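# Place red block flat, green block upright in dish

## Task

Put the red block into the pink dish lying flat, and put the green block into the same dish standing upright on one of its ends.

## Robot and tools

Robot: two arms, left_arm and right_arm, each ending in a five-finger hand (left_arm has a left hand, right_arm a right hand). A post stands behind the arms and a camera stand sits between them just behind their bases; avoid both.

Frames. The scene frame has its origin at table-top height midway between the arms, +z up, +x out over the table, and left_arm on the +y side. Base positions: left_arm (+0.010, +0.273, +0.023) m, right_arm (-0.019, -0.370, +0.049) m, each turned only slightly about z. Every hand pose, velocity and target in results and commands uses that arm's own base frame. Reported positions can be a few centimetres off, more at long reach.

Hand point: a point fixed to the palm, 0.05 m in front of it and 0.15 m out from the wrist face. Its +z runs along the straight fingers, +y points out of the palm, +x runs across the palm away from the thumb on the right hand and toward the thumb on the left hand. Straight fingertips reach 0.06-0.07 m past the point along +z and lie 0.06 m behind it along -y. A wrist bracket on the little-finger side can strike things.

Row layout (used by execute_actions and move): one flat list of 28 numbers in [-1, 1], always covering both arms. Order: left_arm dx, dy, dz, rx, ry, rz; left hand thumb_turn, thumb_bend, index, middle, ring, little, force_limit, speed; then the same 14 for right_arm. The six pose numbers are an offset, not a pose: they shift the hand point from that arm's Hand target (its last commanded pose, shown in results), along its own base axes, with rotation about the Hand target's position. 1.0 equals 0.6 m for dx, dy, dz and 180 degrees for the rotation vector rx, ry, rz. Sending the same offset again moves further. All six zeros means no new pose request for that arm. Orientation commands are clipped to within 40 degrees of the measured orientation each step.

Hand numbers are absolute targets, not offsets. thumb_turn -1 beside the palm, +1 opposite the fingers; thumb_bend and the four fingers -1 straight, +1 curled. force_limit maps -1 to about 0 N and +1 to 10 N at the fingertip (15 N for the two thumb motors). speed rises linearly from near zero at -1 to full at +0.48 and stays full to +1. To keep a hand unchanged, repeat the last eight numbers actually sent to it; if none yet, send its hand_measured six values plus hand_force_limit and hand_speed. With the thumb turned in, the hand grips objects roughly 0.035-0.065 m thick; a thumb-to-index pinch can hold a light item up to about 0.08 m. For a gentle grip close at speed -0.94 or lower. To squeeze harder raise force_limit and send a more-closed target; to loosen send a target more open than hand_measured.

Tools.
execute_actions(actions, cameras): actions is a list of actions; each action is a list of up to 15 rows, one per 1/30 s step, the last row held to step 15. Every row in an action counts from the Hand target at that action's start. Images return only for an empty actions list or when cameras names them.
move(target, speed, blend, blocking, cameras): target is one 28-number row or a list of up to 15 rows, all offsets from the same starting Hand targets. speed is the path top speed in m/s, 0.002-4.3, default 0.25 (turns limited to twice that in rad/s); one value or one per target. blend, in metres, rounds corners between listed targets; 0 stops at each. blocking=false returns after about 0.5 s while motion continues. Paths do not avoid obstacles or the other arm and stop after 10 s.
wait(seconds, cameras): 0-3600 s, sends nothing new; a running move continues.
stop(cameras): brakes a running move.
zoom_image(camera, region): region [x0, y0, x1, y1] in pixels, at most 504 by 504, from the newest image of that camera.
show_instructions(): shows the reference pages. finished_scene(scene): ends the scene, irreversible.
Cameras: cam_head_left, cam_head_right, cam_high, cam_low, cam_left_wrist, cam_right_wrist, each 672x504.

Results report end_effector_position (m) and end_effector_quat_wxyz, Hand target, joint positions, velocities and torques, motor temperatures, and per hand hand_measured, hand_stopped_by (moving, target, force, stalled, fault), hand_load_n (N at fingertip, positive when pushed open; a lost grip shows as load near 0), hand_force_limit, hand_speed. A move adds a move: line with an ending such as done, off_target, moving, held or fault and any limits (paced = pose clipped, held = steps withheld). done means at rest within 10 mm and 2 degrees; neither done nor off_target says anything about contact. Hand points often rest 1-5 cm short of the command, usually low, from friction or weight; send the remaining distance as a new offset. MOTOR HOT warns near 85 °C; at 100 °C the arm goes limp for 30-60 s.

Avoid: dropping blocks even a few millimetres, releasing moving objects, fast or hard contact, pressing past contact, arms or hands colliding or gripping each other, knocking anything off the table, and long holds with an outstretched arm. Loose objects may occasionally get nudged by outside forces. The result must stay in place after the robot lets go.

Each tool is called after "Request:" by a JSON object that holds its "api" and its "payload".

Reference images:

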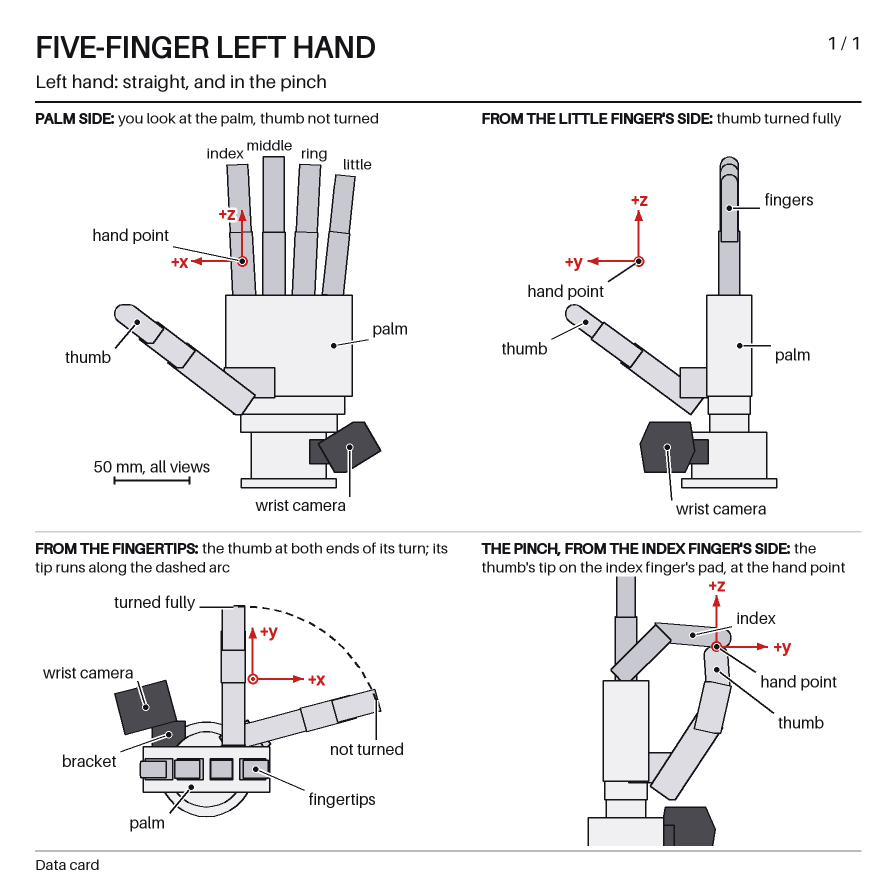

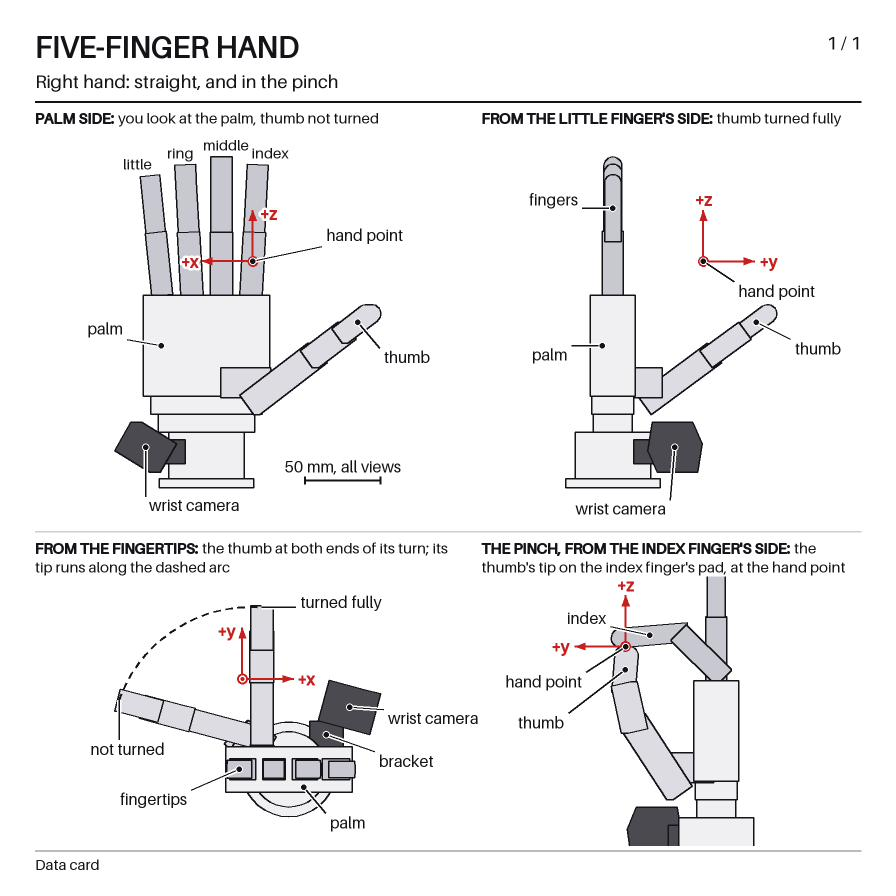

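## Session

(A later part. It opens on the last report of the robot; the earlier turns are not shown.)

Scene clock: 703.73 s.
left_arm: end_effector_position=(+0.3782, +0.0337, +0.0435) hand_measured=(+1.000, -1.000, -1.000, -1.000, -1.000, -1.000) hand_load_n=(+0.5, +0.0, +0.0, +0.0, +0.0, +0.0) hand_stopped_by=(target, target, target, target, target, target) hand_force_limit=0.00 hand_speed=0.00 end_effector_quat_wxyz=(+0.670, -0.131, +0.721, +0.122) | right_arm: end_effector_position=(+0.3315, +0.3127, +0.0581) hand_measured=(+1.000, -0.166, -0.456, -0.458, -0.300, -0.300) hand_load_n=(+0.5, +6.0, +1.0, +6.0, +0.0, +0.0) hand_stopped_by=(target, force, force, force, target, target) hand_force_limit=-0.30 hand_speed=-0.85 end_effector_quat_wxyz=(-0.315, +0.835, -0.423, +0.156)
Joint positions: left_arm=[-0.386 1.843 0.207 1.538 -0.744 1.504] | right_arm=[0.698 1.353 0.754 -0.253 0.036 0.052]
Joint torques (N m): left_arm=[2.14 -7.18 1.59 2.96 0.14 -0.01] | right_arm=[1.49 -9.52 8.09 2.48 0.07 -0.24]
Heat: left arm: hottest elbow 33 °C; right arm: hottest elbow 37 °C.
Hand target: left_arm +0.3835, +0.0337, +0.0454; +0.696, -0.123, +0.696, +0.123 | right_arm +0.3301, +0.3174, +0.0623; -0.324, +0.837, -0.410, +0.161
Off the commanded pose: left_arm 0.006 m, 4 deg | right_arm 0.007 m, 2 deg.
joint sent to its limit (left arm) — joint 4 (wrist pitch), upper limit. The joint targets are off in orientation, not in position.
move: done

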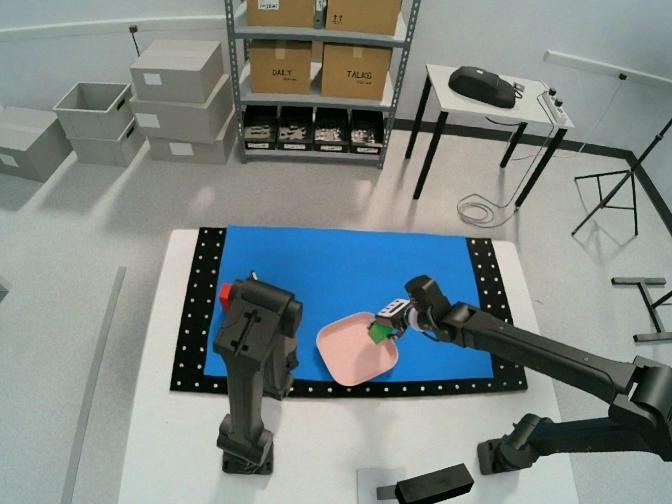

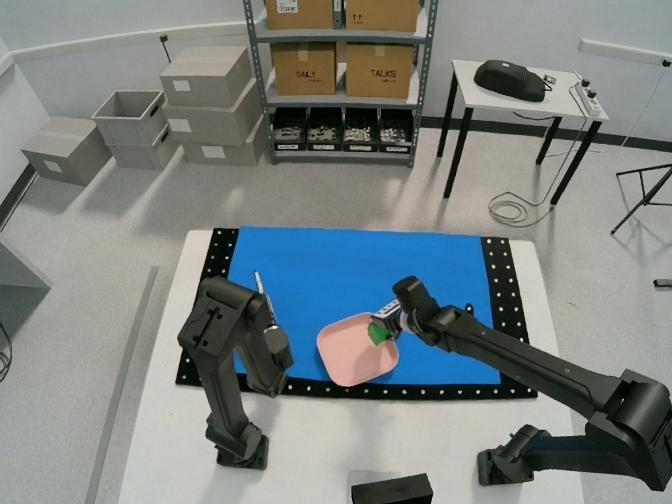

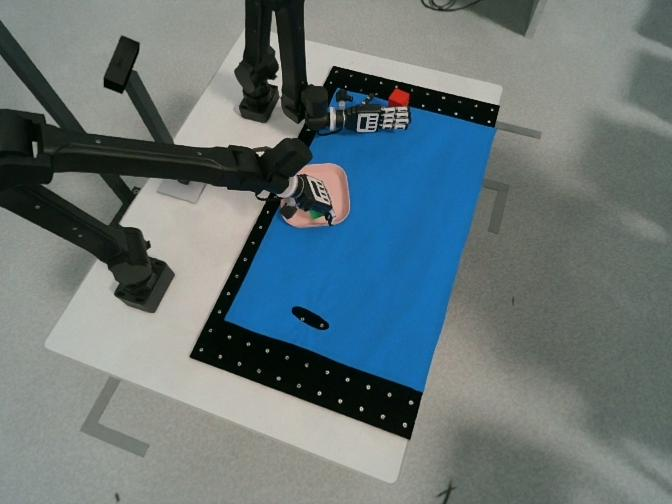

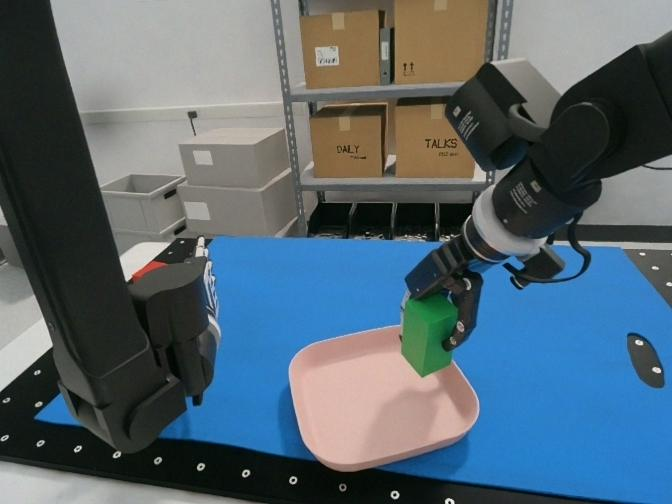

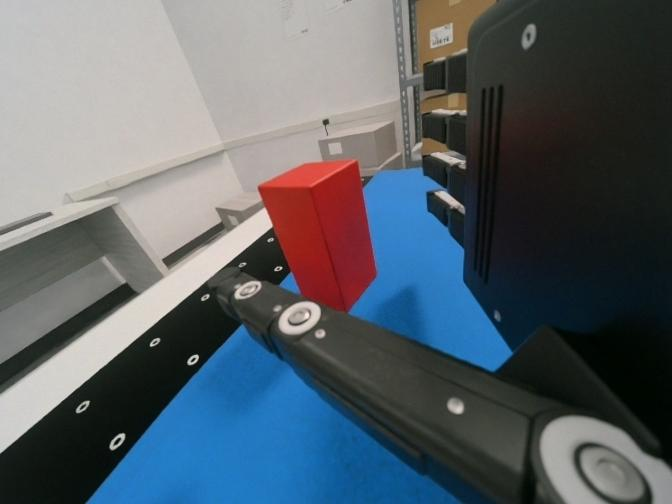

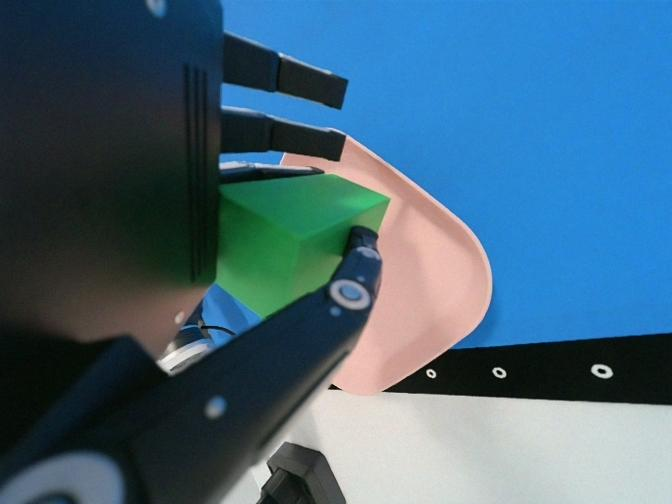

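Request:
{"api": "move", "payload": {"target": [0,0,0,0,0,0,1,-1,-1,-1,-1,-1,0,0,0,0,-0.05,-0.01,0,0,1,0.1,-0.2,-0.2,-0.3,-0.3,-0.3,-0.85], "speed": 0.06, "cameras": ["cam_low","cam_head_left","cam_high"]}}

Request:
{"api": "zoom_image", "payload": {"camera": "cam_low", "region": [360, 260, 510, 440]}}

Request:
{"api": "zoom_image", "payload": {"camera": "cam_head_left", "region": [310, 300, 420, 400]}}

Scene clock: 712.63 s.
left_arm: end_effector_position=(+0.3782, +0.0337, +0.0435) hand_measured=(+1.000, -1.000, -1.000, -1.000, -1.000, -1.000) hand_load_n=(+0.5, +0.0, +0.0, +0.0, +0.0, +0.0) hand_stopped_by=(target, target, target, target, target, target) hand_force_limit=0.00 hand_speed=0.00 end_effector_quat_wxyz=(+0.670, -0.131, +0.721, +0.122) | right_arm: end_effector_position=(+0.3319, +0.3130, +0.0341) hand_measured=(+1.000, -0.166, -0.456, -0.458, -0.300, -0.300) hand_load_n=(+0.5, +6.0, +1.0, +6.0, +0.0, +0.0) hand_stopped_by=(target, force, force, force, target, target) hand_force_limit=-0.30 hand_speed=-0.85 end_effector_quat_wxyz=(-0.308, +0.838, -0.419, +0.165)
Joint positions: left_arm=[-0.386 1.843 0.207 1.538 -0.744 1.504] | right_arm=[0.71 1.402 0.729 -0.185 0.062 0.044]
Joint torques (N m): left_arm=[2.08 -6.24 1.72 3.06 0.19 0.02] | right_arm=[1.2 -8.76 7.82 2.4 0.09 -0.26]
Heat: left arm: hottest elbow 33 °C; right arm: hottest elbow 36 °C.
Hand target: left_arm +0.3835, +0.0337, +0.0454; +0.696, -0.123, +0.696, +0.123 | right_arm +0.3300, +0.3174, +0.0323; -0.311, +0.842, -0.408, +0.168
Off the commanded pose: left_arm 0.006 m, 4 deg | right_arm 0.005 m, 1 deg.
joint sent to its limit (left arm) — joint 4 (wrist pitch), upper limit. The joint targets are off in orientation, not in position.
move: done
Images, in order (width x height): cam_head_left 672x504, cam_high 672x504, cam_low 672x504.

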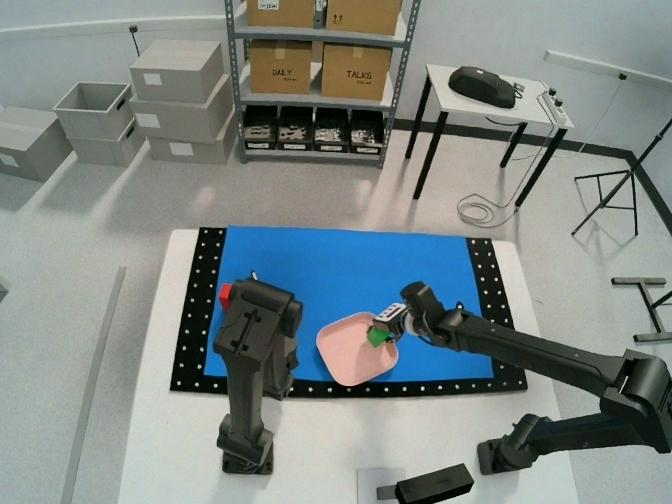

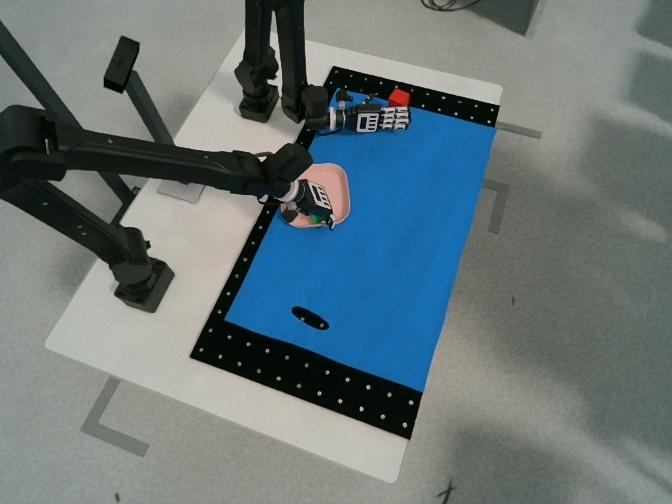

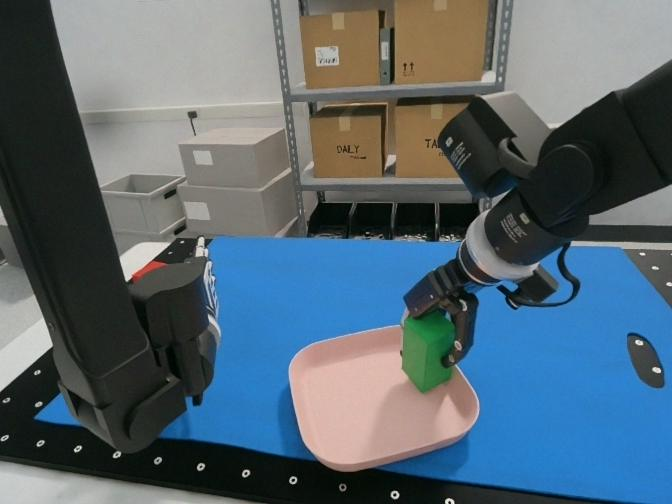

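Scaled by 2.800.

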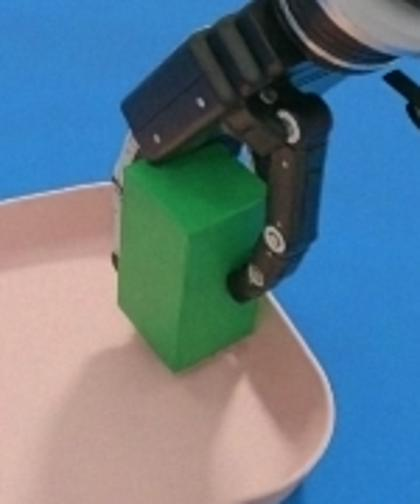

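Scaled by 4.582.

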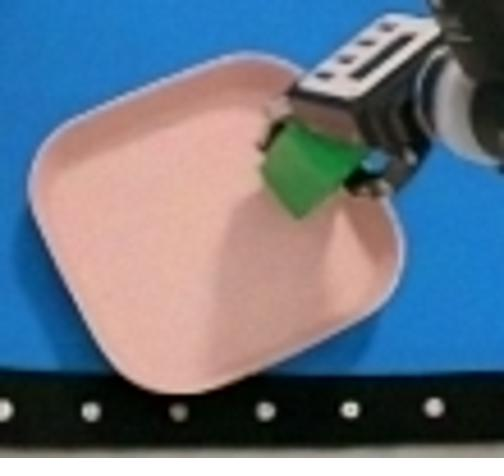

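Request:
{"api": "zoom_image", "payload": {"camera": "cam_low", "region": [395, 350, 465, 410]}}

Request:
{"api": "zoom_image", "payload": {"camera": "cam_head_left", "region": [355, 320, 405, 365]}}

Scaled by 7.200.

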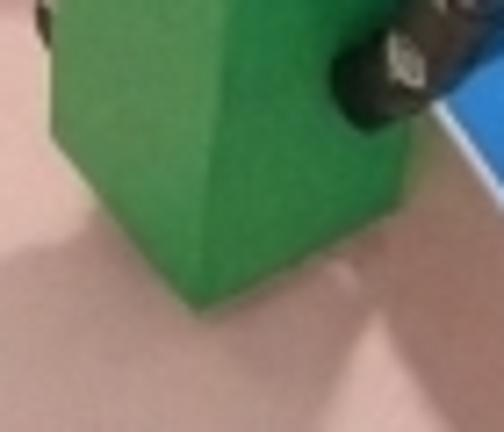

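Scaled by 10.080.

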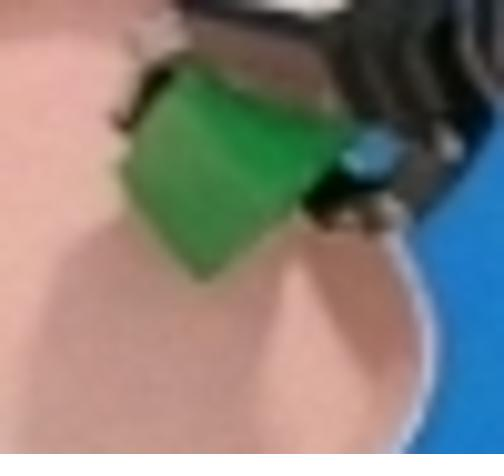

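Request:
{"api": "move", "payload": {"target": [[0,0,0,0,0,0,1,-1,-1,-1,-1,-1,0,0,-0.008,0.022,0,0,0,0,1,0.1,-0.2,-0.2,-0.3,-0.3,-0.3,-0.85],[0,0,0,0,0,0,1,-1,-1,-1,-1,-1,0,0,-0.008,0.022,-0.022,0,0,0,1,0.1,-0.2,-0.2,-0.3,-0.3,-0.3,-0.85]], "speed": 0.05, "cameras": ["cam_low","cam_head_left","cam_high"]}}

Request:
{"api": "zoom_image", "payload": {"camera": "cam_low", "region": [385, 290, 485, 410]}}

Request:
{"api": "zoom_image", "payload": {"camera": "cam_head_left", "region": [355, 320, 405, 365]}}

Scene clock: 724.67 s.
left_arm: end_effector_position=(+0.3782, +0.0337, +0.0435) hand_measured=(+1.000, -1.000, -1.000, -1.000, -1.000, -1.000) hand_load_n=(+0.5, +0.0, +0.0, +0.0, +0.0, +0.5) hand_stopped_by=(target, target, target, target, target, target) hand_force_limit=0.00 hand_speed=0.00 end_effector_quat_wxyz=(+0.670, -0.131, +0.721, +0.122) | right_arm: end_effector_position=(+0.3279, +0.3269, +0.0244) hand_measured=(+1.000, -0.166, -0.456, -0.458, -0.300, -0.300) hand_load_n=(+0.5, +6.0, +1.0, +5.5, +0.0, +0.0) hand_stopped_by=(target, force, force, force, target, target) hand_force_limit=-0.30 hand_speed=-0.85 end_effector_quat_wxyz=(-0.311, +0.842, -0.406, +0.170)
Joint positions: left_arm=[-0.386 1.843 0.207 1.538 -0.744 1.504] | right_arm=[0.748 1.437 0.729 -0.143 0.085 0.044]
Joint torques (N m): left_arm=[2.02 -7.06 1.77 3 0.17 0.04] | right_arm=[1.2 -8.41 7.5 2.32 0.09 0.03]
Heat: left arm: hottest elbow 33 °C; right arm: hottest elbow 36 °C.
Hand target: left_arm +0.3835, +0.0337, +0.0454; +0.696, -0.123, +0.696, +0.123 | right_arm +0.3252, +0.3306, +0.0191; -0.311, +0.842, -0.408, +0.168
Off the commanded pose: left_arm 0.006 m, 4 deg | right_arm 0.007 m, 0 deg.
joint sent to its limit (left arm) — joint 4 (wrist pitch), upper limit. The joint targets are off in orientation, not in position.
move: done
Images, in order (width x height): cam_head_left 672x504, cam_high 672x504, cam_low 672x504.

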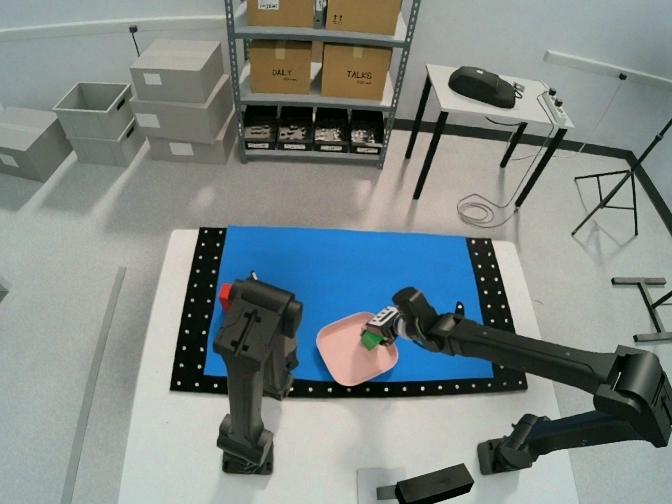

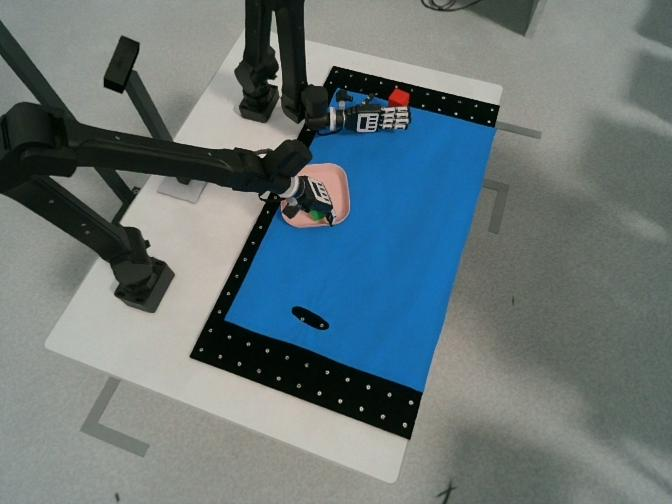

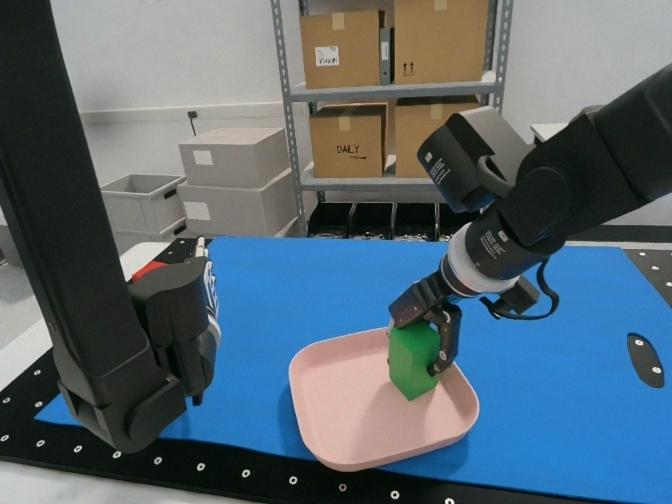

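Scaled by 4.200.

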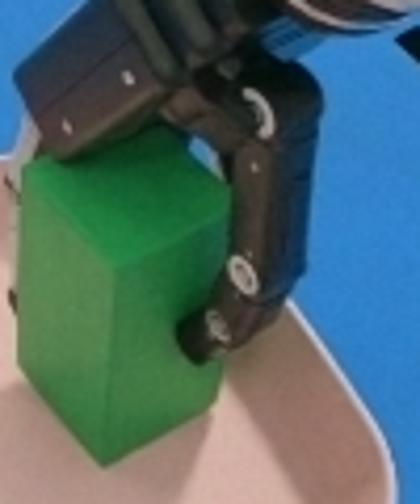

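Scaled by 10.080.

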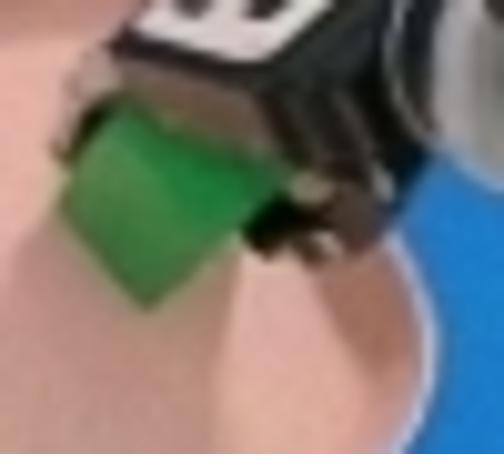

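Request:
{"api": "move", "payload": {"target": [0,0,0,0,0,0,1,-1,-1,-1,-1,-1,0,0,0,0,-0.017,0,0,0,1,0.1,-0.2,-0.2,-0.3,-0.3,-0.3,-0.85], "speed": 0.03, "cameras": ["cam_low","cam_head_left"]}}

Request:
{"api": "zoom_image", "payload": {"camera": "cam_low", "region": [385, 290, 485, 410]}}

Request:
{"api": "zoom_image", "payload": {"camera": "cam_head_left", "region": [355, 320, 405, 365]}}

Scene clock: 728.30 s.
left_arm: end_effector_position=(+0.3782, +0.0337, +0.0435) hand_measured=(+1.000, -1.000, -1.000, -1.000, -1.000, -1.000) hand_load_n=(+0.0, +0.0, +0.0, +0.0, +0.0, +0.0) hand_stopped_by=(target, target, target, target, target, target) hand_force_limit=0.00 hand_speed=0.00 end_effector_quat_wxyz=(+0.670, -0.131, +0.721, +0.122) | right_arm: end_effector_position=(+0.3322, +0.3309, +0.0235) hand_measured=(+1.000, -0.166, -0.456, -0.458, -0.300, -0.300) hand_load_n=(+0.5, +6.0, +0.5, +5.0, +0.0, +0.0) hand_stopped_by=(target, force, force, force, target, target) hand_force_limit=-0.30 hand_speed=-0.85 end_effector_quat_wxyz=(-0.320, +0.839, -0.405, +0.174)
Joint positions: left_arm=[-0.386 1.843 0.207 1.538 -0.744 1.504] | right_arm=[0.748 1.447 0.726 -0.109 0.085 0.044]
Joint torques (N m): left_arm=[2.08 -6.36 1.76 3.14 0.2 0.04] | right_arm=[1.03 -7.41 6.75 2.28 0.09 0.05]
Heat: left arm: hottest elbow 33 °C; right arm: hottest elbow 36 °C.
Hand target: left_arm +0.3835, +0.0337, +0.0454; +0.696, -0.123, +0.696, +0.123 | right_arm +0.3253, +0.3308, +0.0090; -0.311, +0.842, -0.408, +0.168
Off the commanded pose: left_arm 0.006 m, 4 deg | right_arm 0.016 m, 1 deg.
joint sent to its limit (left arm) — joint 4 (wrist pitch), upper limit. The joint targets are off in orientation, not in position.
move: off_target (right_arm)
Images, in order (width x height): cam_head_left 672x504, cam_low 672x504.

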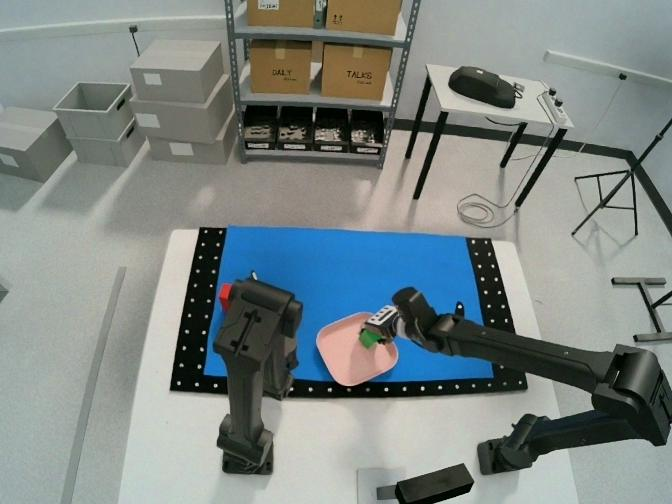

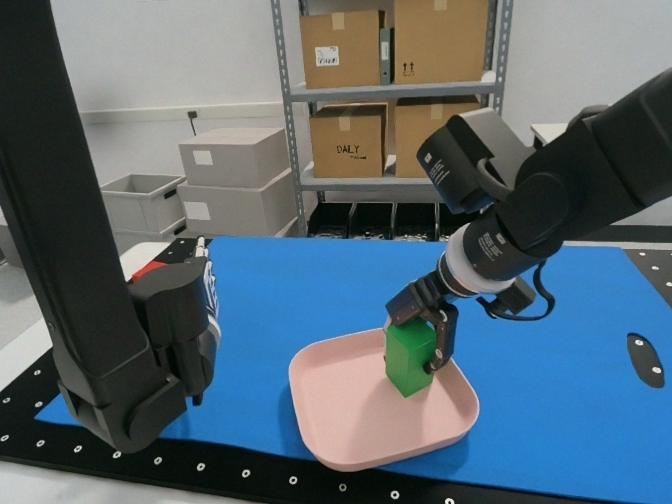

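Scaled by 4.200.

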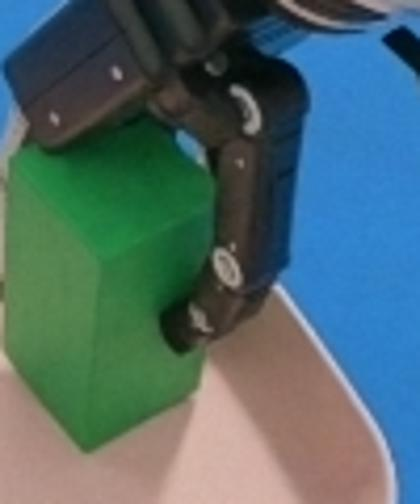

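Scaled by 10.080.

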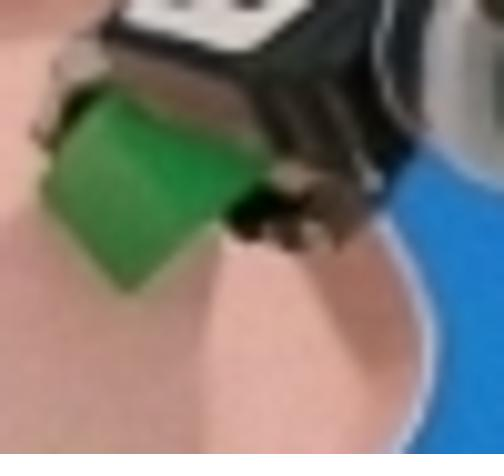

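Request:
{"api": "move", "payload": {"target": [0,0,0,0,0,0,1,-1,-1,-1,-1,-1,0,0,0.008,0,0.022,0,0,0,1,0.1,-0.2,-0.2,-0.3,-0.3,-0.3,-0.85], "speed": 0.03, "cameras": ["cam_low","cam_head_left"]}}

Request:
{"api": "zoom_image", "payload": {"camera": "cam_low", "region": [385, 290, 485, 410]}}

Scene clock: 735.37 s.
left_arm: end_effector_position=(+0.3782, +0.0337, +0.0435) hand_measured=(+1.000, -1.000, -1.000, -1.000, -1.000, -1.000) hand_load_n=(+0.0, +0.0, +0.0, +0.0, +0.0, +0.0) hand_stopped_by=(target, target, target, target, target, target) hand_force_limit=0.00 hand_speed=0.00 end_effector_quat_wxyz=(+0.670, -0.131, +0.721, +0.122) | right_arm: end_effector_position=(+0.3307, +0.3299, +0.0229) hand_measured=(+1.000, -0.166, -0.456, -0.458, -0.300, -0.300) hand_load_n=(+1.0, +6.0, +1.0, +5.5, +0.0, +0.0) hand_stopped_by=(target, force, force, force, target, target) hand_force_limit=-0.30 hand_speed=-0.85 end_effector_quat_wxyz=(-0.317, +0.840, -0.406, +0.172)
Joint positions: left_arm=[-0.386 1.843 0.207 1.538 -0.744 1.504] | right_arm=[0.748 1.445 0.726 -0.116 0.084 0.045]
Joint torques (N m): left_arm=[1.79 -6.83 1.59 3.15 0.17 0.02] | right_arm=[0.38 -8.82 8.84 0.92 -0.06 -0.05]
Heat: left arm: hottest elbow 33 °C; right arm: hottest elbow 35 °C.
Hand target: left_arm +0.3835, +0.0337, +0.0454; +0.696, -0.123, +0.696, +0.123 | right_arm +0.3301, +0.3306, +0.0222; -0.311, +0.842, -0.408, +0.168
Off the commanded pose: left_arm 0.006 m, 4 deg | right_arm 0.001 m, 1 deg.
joint sent to its limit (left arm) — joint 4 (wrist pitch), upper limit. The joint targets are off in orientation, not in position.
move: done
Images, in order (width x height): cam_head_left 672x504, cam_low 672x504.

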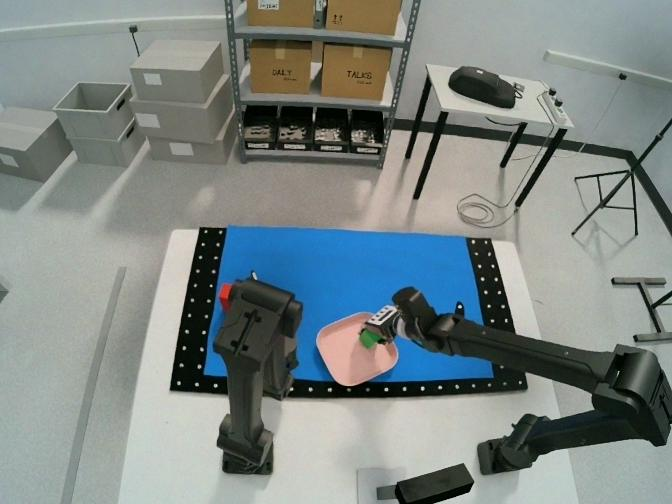

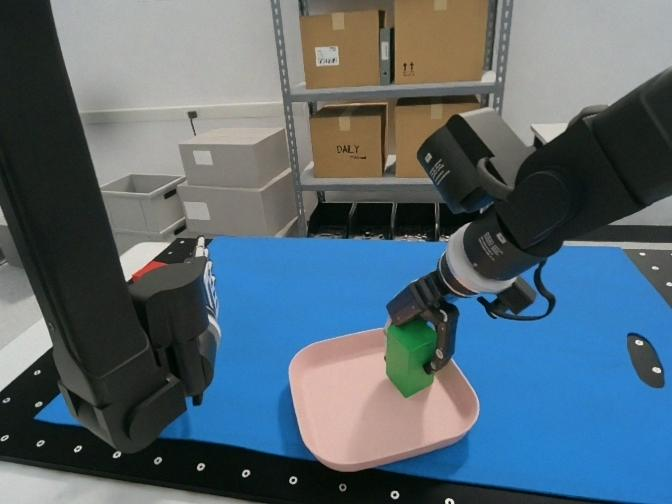

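Scaled by 4.200.

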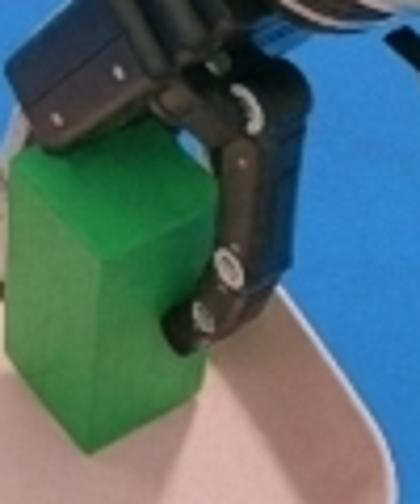

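Request:
{"api": "execute_actions", "payload": {"actions": [[[0,0,0,0,0,0,1,-1,-1,-1,-1,-1,0,0,0,0,0,0,0,0,1,-0.22,-0.5,-0.5,-0.5,-0.5,-0.3,-0.93]]], "cameras": ["cam_low","cam_head_left"]}}

Request:
{"api": "zoom_image", "payload": {"camera": "cam_low", "region": [385, 290, 485, 410]}}

Scene clock: 739.57 s.
left_arm: end_effector_position=(+0.3782, +0.0337, +0.0435) hand_measured=(+1.000, -1.000, -1.000, -1.000, -1.000, -1.000) hand_load_n=(+0.0, +0.0, +0.0, +0.0, +0.0, +0.0) hand_stopped_by=(target, target, target, target, target, target) hand_force_limit=0.00 hand_speed=0.00 end_effector_quat_wxyz=(+0.670, -0.131, +0.721, +0.122) | right_arm: end_effector_position=(+0.3297, +0.3291, +0.0225) hand_measured=(+1.000, -0.220, -0.500, -0.500, -0.500, -0.500) hand_load_n=(+0.0, +0.0, +0.0, +0.0, +0.0, +0.0) hand_stopped_by=(target, target, target, target, target, target) hand_force_limit=-0.30 hand_speed=-0.93 end_effector_quat_wxyz=(-0.315, +0.841, -0.406, +0.171)
Joint positions: left_arm=[-0.386 1.843 0.207 1.538 -0.744 1.504] | right_arm=[0.748 1.445 0.726 -0.121 0.083 0.045]
Joint torques (N m): left_arm=[2.37 -7 1.51 2.99 0.16 0.05] | right_arm=[0.32 -9.17 8.92 1.17 -0.06 -0.03]
Heat: left arm: hottest elbow 33 °C; right arm: hottest elbow 35 °C.
Hand target: left_arm +0.3835, +0.0337, +0.0454; +0.696, -0.123, +0.696, +0.123 | right_arm +0.3301, +0.3307, +0.0222; -0.311, +0.842, -0.408, +0.168
Off the commanded pose: left_arm 0.006 m, 4 deg | right_arm 0.002 m, 1 deg.
joint sent to its limit (left arm) — joint 4 (wrist pitch), upper limit. The joint targets are off in orientation, not in position.
Images, in order (width x height): cam_head_left 672x504, cam_low 672x504.

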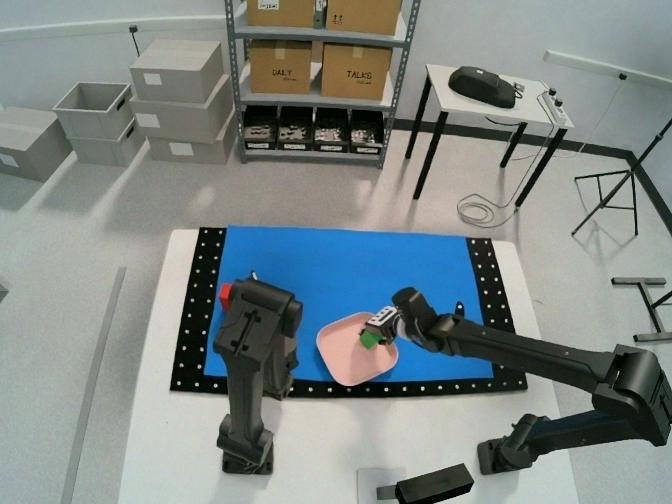

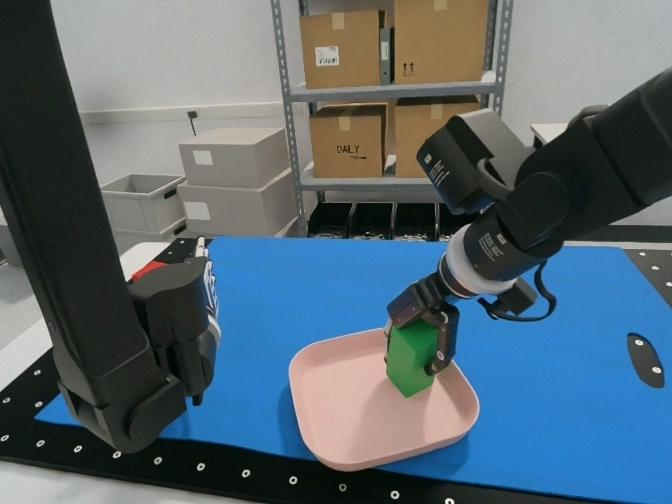

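Scaled by 4.200.

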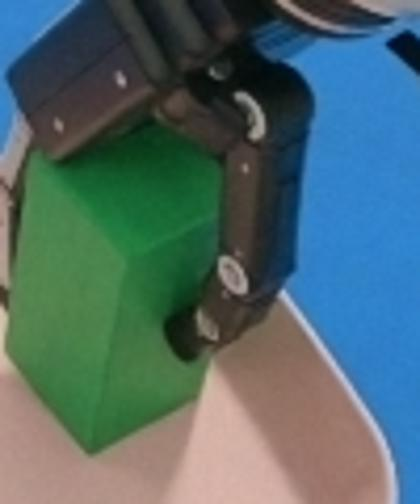

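Request:
{"api": "move", "payload": {"target": [0,0,0,0,0,0,1,-1,-1,-1,-1,-1,0,0,0,0,0.016,0,0,0,1,-0.22,-0.5,-0.5,-0.5,-0.5,-0.85,-0.93], "speed": 0.03, "cameras": ["cam_low","cam_head_left"]}}

Request:
{"api": "zoom_image", "payload": {"camera": "cam_low", "region": [385, 290, 485, 410]}}

Scene clock: 749.30 s.
left_arm: end_effector_position=(+0.3782, +0.0337, +0.0435) hand_measured=(+1.000, -1.000, -1.000, -1.000, -1.000, -1.000) hand_load_n=(+0.5, +0.0, +0.0, +0.0, +0.0, +0.0) hand_stopped_by=(target, target, target, target, target, target) hand_force_limit=0.00 hand_speed=0.00 end_effector_quat_wxyz=(+0.670, -0.131, +0.721, +0.122) | right_arm: end_effector_position=(+0.3250, +0.3247, +0.0235) hand_measured=(+1.000, -0.220, -0.500, -0.500, -0.500, -0.500) hand_load_n=(+0.0, +0.0, +0.0, +0.0, +0.0, +0.5) hand_stopped_by=(target, target, target, target, target, target) hand_force_limit=-0.85 hand_speed=-0.93 end_effector_quat_wxyz=(-0.307, +0.844, -0.407, +0.168)
Joint positions: left_arm=[-0.386 1.843 0.207 1.538 -0.744 1.504] | right_arm=[0.748 1.433 0.726 -0.153 0.083 0.045]
Joint torques (N m): left_arm=[2.32 -7 1.7 3.07 0.15 0.02] | right_arm=[0.56 -9.58 9.95 1.1 -0.07 -0.07]
Heat: left arm: hottest elbow 33 °C; right arm: hottest elbow 35 °C.
Hand target: left_arm +0.3835, +0.0337, +0.0454; +0.696, -0.123, +0.696, +0.123 | right_arm +0.3300, +0.3307, +0.0317; -0.311, +0.842, -0.408, +0.168
Off the commanded pose: left_arm 0.006 m, 4 deg | right_arm 0.011 m, 1 deg.
joint sent to its limit (left arm) — joint 4 (wrist pitch), upper limit. The joint targets are off in orientation, not in position.
move: off_target (right_arm)
Images, in order (width x height): cam_head_left 672x504, cam_low 672x504.

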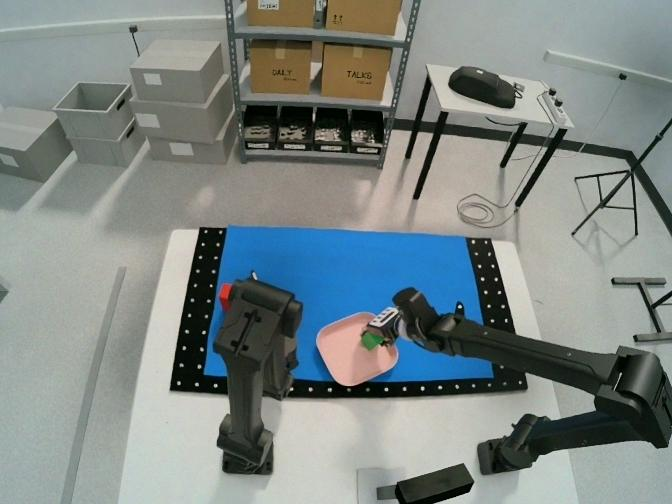

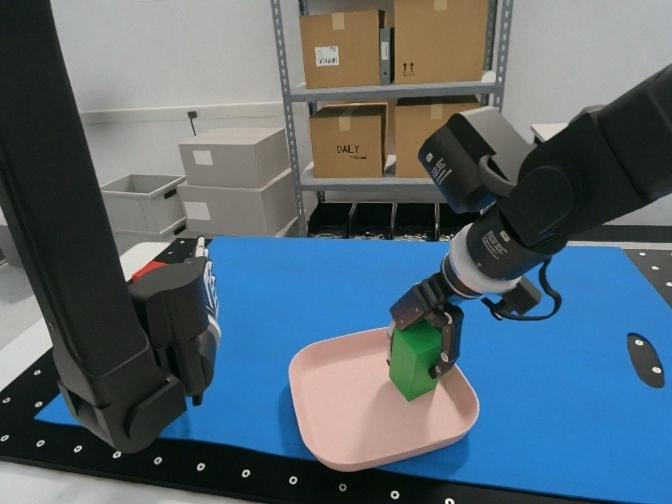

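Scaled by 4.200.

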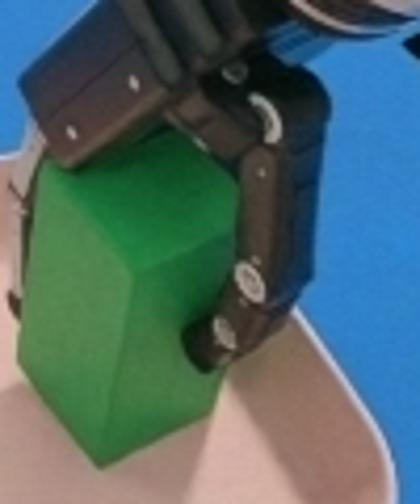

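Request:
{"api": "move", "payload": {"target": [0,0,0,0,0,0,1,-1,-1,-1,-1,-1,0,0,0.005,0.006,0.025,0,0,0,1,-0.22,-0.5,-0.5,-0.5,-0.5,-0.85,-0.93], "speed": 0.03, "cameras": ["cam_low","cam_head_left"]}}

Request:
{"api": "zoom_image", "payload": {"camera": "cam_low", "region": [385, 290, 485, 410]}}

Scene clock: 754.43 s.
left_arm: end_effector_position=(+0.3782, +0.0337, +0.0435) hand_measured=(+1.000, -1.000, -1.000, -1.000, -1.000, -1.000) hand_load_n=(+0.0, +0.0, +0.0, +0.0, +0.0, +0.0) hand_stopped_by=(target, target, target, target, target, target) hand_force_limit=0.00 hand_speed=0.00 end_effector_quat_wxyz=(+0.670, -0.131, +0.721, +0.122) | right_arm: end_effector_position=(+0.3219, +0.3218, +0.0297) hand_measured=(+1.000, -0.220, -0.500, -0.500, -0.500, -0.500) hand_load_n=(+0.0, +0.0, +0.0, +0.5, +0.0, +0.0) hand_stopped_by=(target, target, target, target, target, target) hand_force_limit=-0.85 hand_speed=-0.93 end_effector_quat_wxyz=(-0.296, +0.848, -0.408, +0.164)
Joint positions: left_arm=[-0.386 1.843 0.207 1.538 -0.744 1.504] | right_arm=[0.748 1.417 0.741 -0.208 0.083 0.045]
Joint torques (N m): left_arm=[1.96 -6.48 1.65 3.1 0.17 0] | right_arm=[0.5 -9.82 11.41 1.36 0 -0.04]
Heat: left arm: hottest elbow 33 °C; right arm: hottest elbow 35 °C.
Hand target: left_arm +0.3835, +0.0337, +0.0454; +0.696, -0.123, +0.696, +0.123 | right_arm +0.3332, +0.3344, +0.0469; -0.311, +0.842, -0.408, +0.168
Off the commanded pose: left_arm 0.006 m, 4 deg | right_arm 0.024 m, 2 deg.
joint sent to its limit (left arm) — joint 4 (wrist pitch), upper limit. The joint targets are off in orientation, not in position.
move: off_target (right_arm)
Images, in order (width x height): cam_head_left 672x504, cam_low 672x504.

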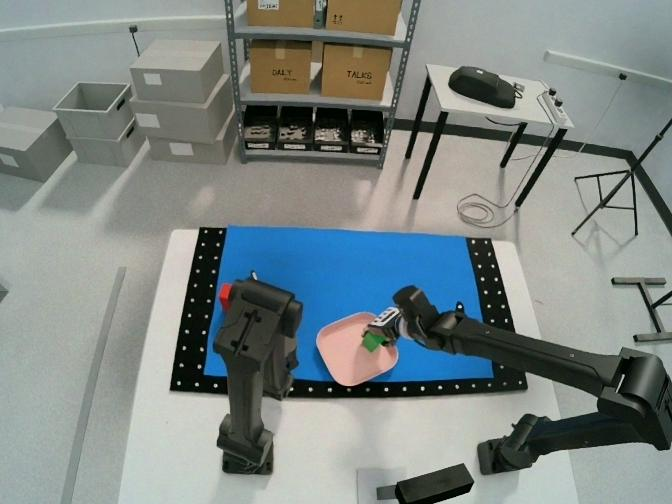

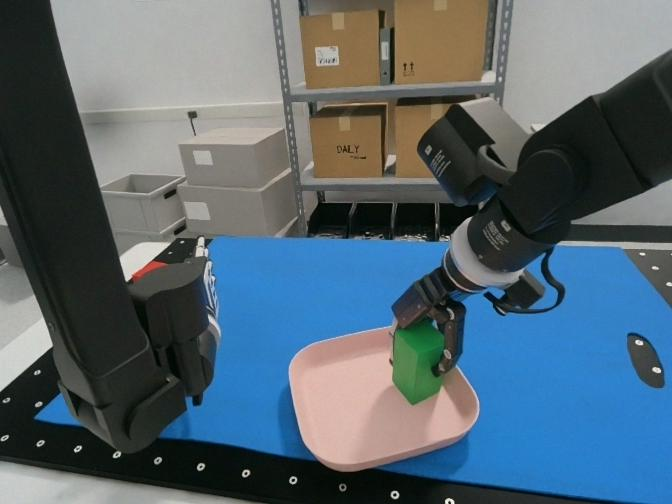

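Scaled by 4.200.

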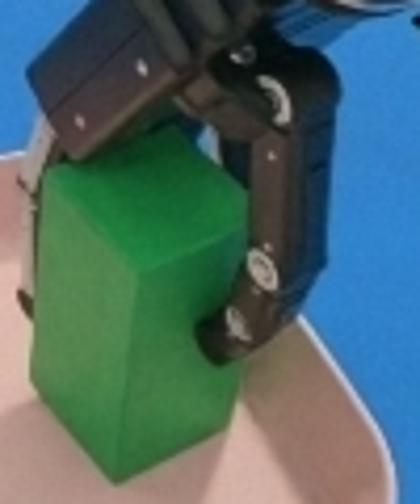

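Request:
{"api": "execute_actions", "payload": {"actions": [[[0,0,0,0,0,0,1,-1,-1,-1,-1,-1,0,0,0,0,0,0,0,0,1,-0.3,-0.6,-0.6,-0.6,-0.6,-0.85,-0.9]]], "cameras": ["cam_low","cam_right_wrist"]}}

Request:
{"api": "zoom_image", "payload": {"camera": "cam_low", "region": [385, 290, 485, 410]}}

Scene clock: 761.00 s.
left_arm: end_effector_position=(+0.3782, +0.0337, +0.0435) hand_measured=(+1.000, -1.000, -1.000, -1.000, -1.000, -1.000) hand_load_n=(+0.5, +0.0, +0.0, +0.0, +0.0, +0.0) hand_stopped_by=(target, target, target, target, target, target) hand_force_limit=0.00 hand_speed=0.00 end_effector_quat_wxyz=(+0.670, -0.131, +0.721, +0.122) | right_arm: end_effector_position=(+0.3219, +0.3218, +0.0297) hand_measured=(+1.000, -0.300, -0.600, -0.600, -0.600, -0.600) hand_load_n=(+0.0, +0.0, -0.5, +0.0, +0.0, +0.0) hand_stopped_by=(target, target, target, target, target, target) hand_force_limit=-0.85 hand_speed=-0.90 end_effector_quat_wxyz=(-0.296, +0.848, -0.408, +0.164)
Joint positions: left_arm=[-0.386 1.843 0.207 1.538 -0.744 1.504] | right_arm=[0.748 1.417 0.741 -0.208 0.083 0.045]
Joint torques (N m): left_arm=[2.02 -6.89 1.62 3.07 0.2 0.01] | right_arm=[0.62 -9.93 11.38 1.29 -0.02 -0.02]
Heat: left arm: hottest elbow 33 °C; right arm: hottest elbow 36 °C.
Hand target: left_arm +0.3835, +0.0337, +0.0454; +0.696, -0.123, +0.696, +0.123 | right_arm +0.3332, +0.3344, +0.0469; -0.311, +0.842, -0.408, +0.168
Off the commanded pose: left_arm 0.006 m, 4 deg | right_arm 0.024 m, 2 deg.
joint sent to its limit (left arm) — joint 4 (wrist pitch), upper limit. The joint targets are off in orientation, not in position.

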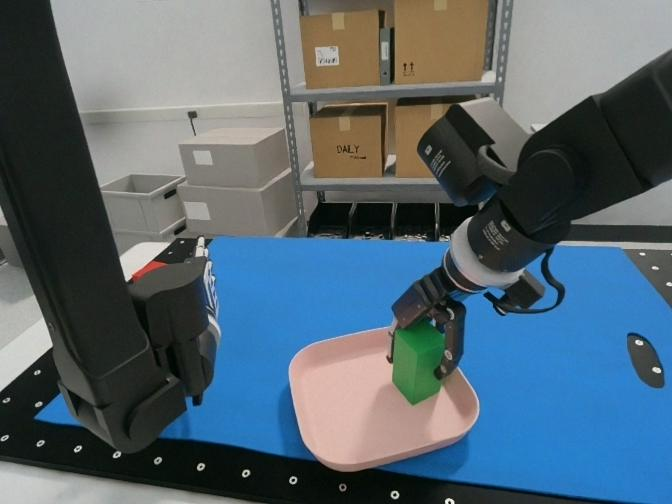

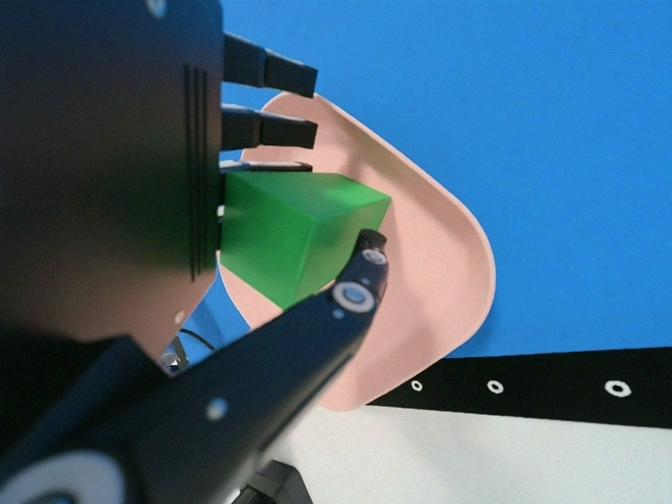

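Scaled by 4.200.

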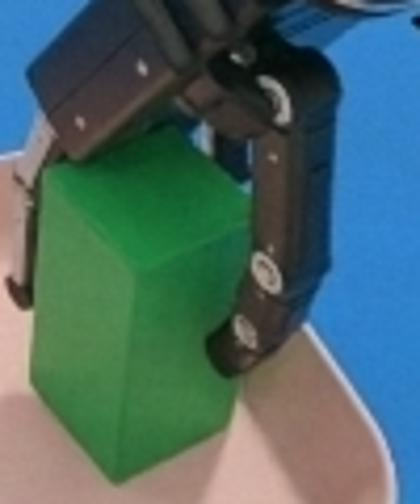

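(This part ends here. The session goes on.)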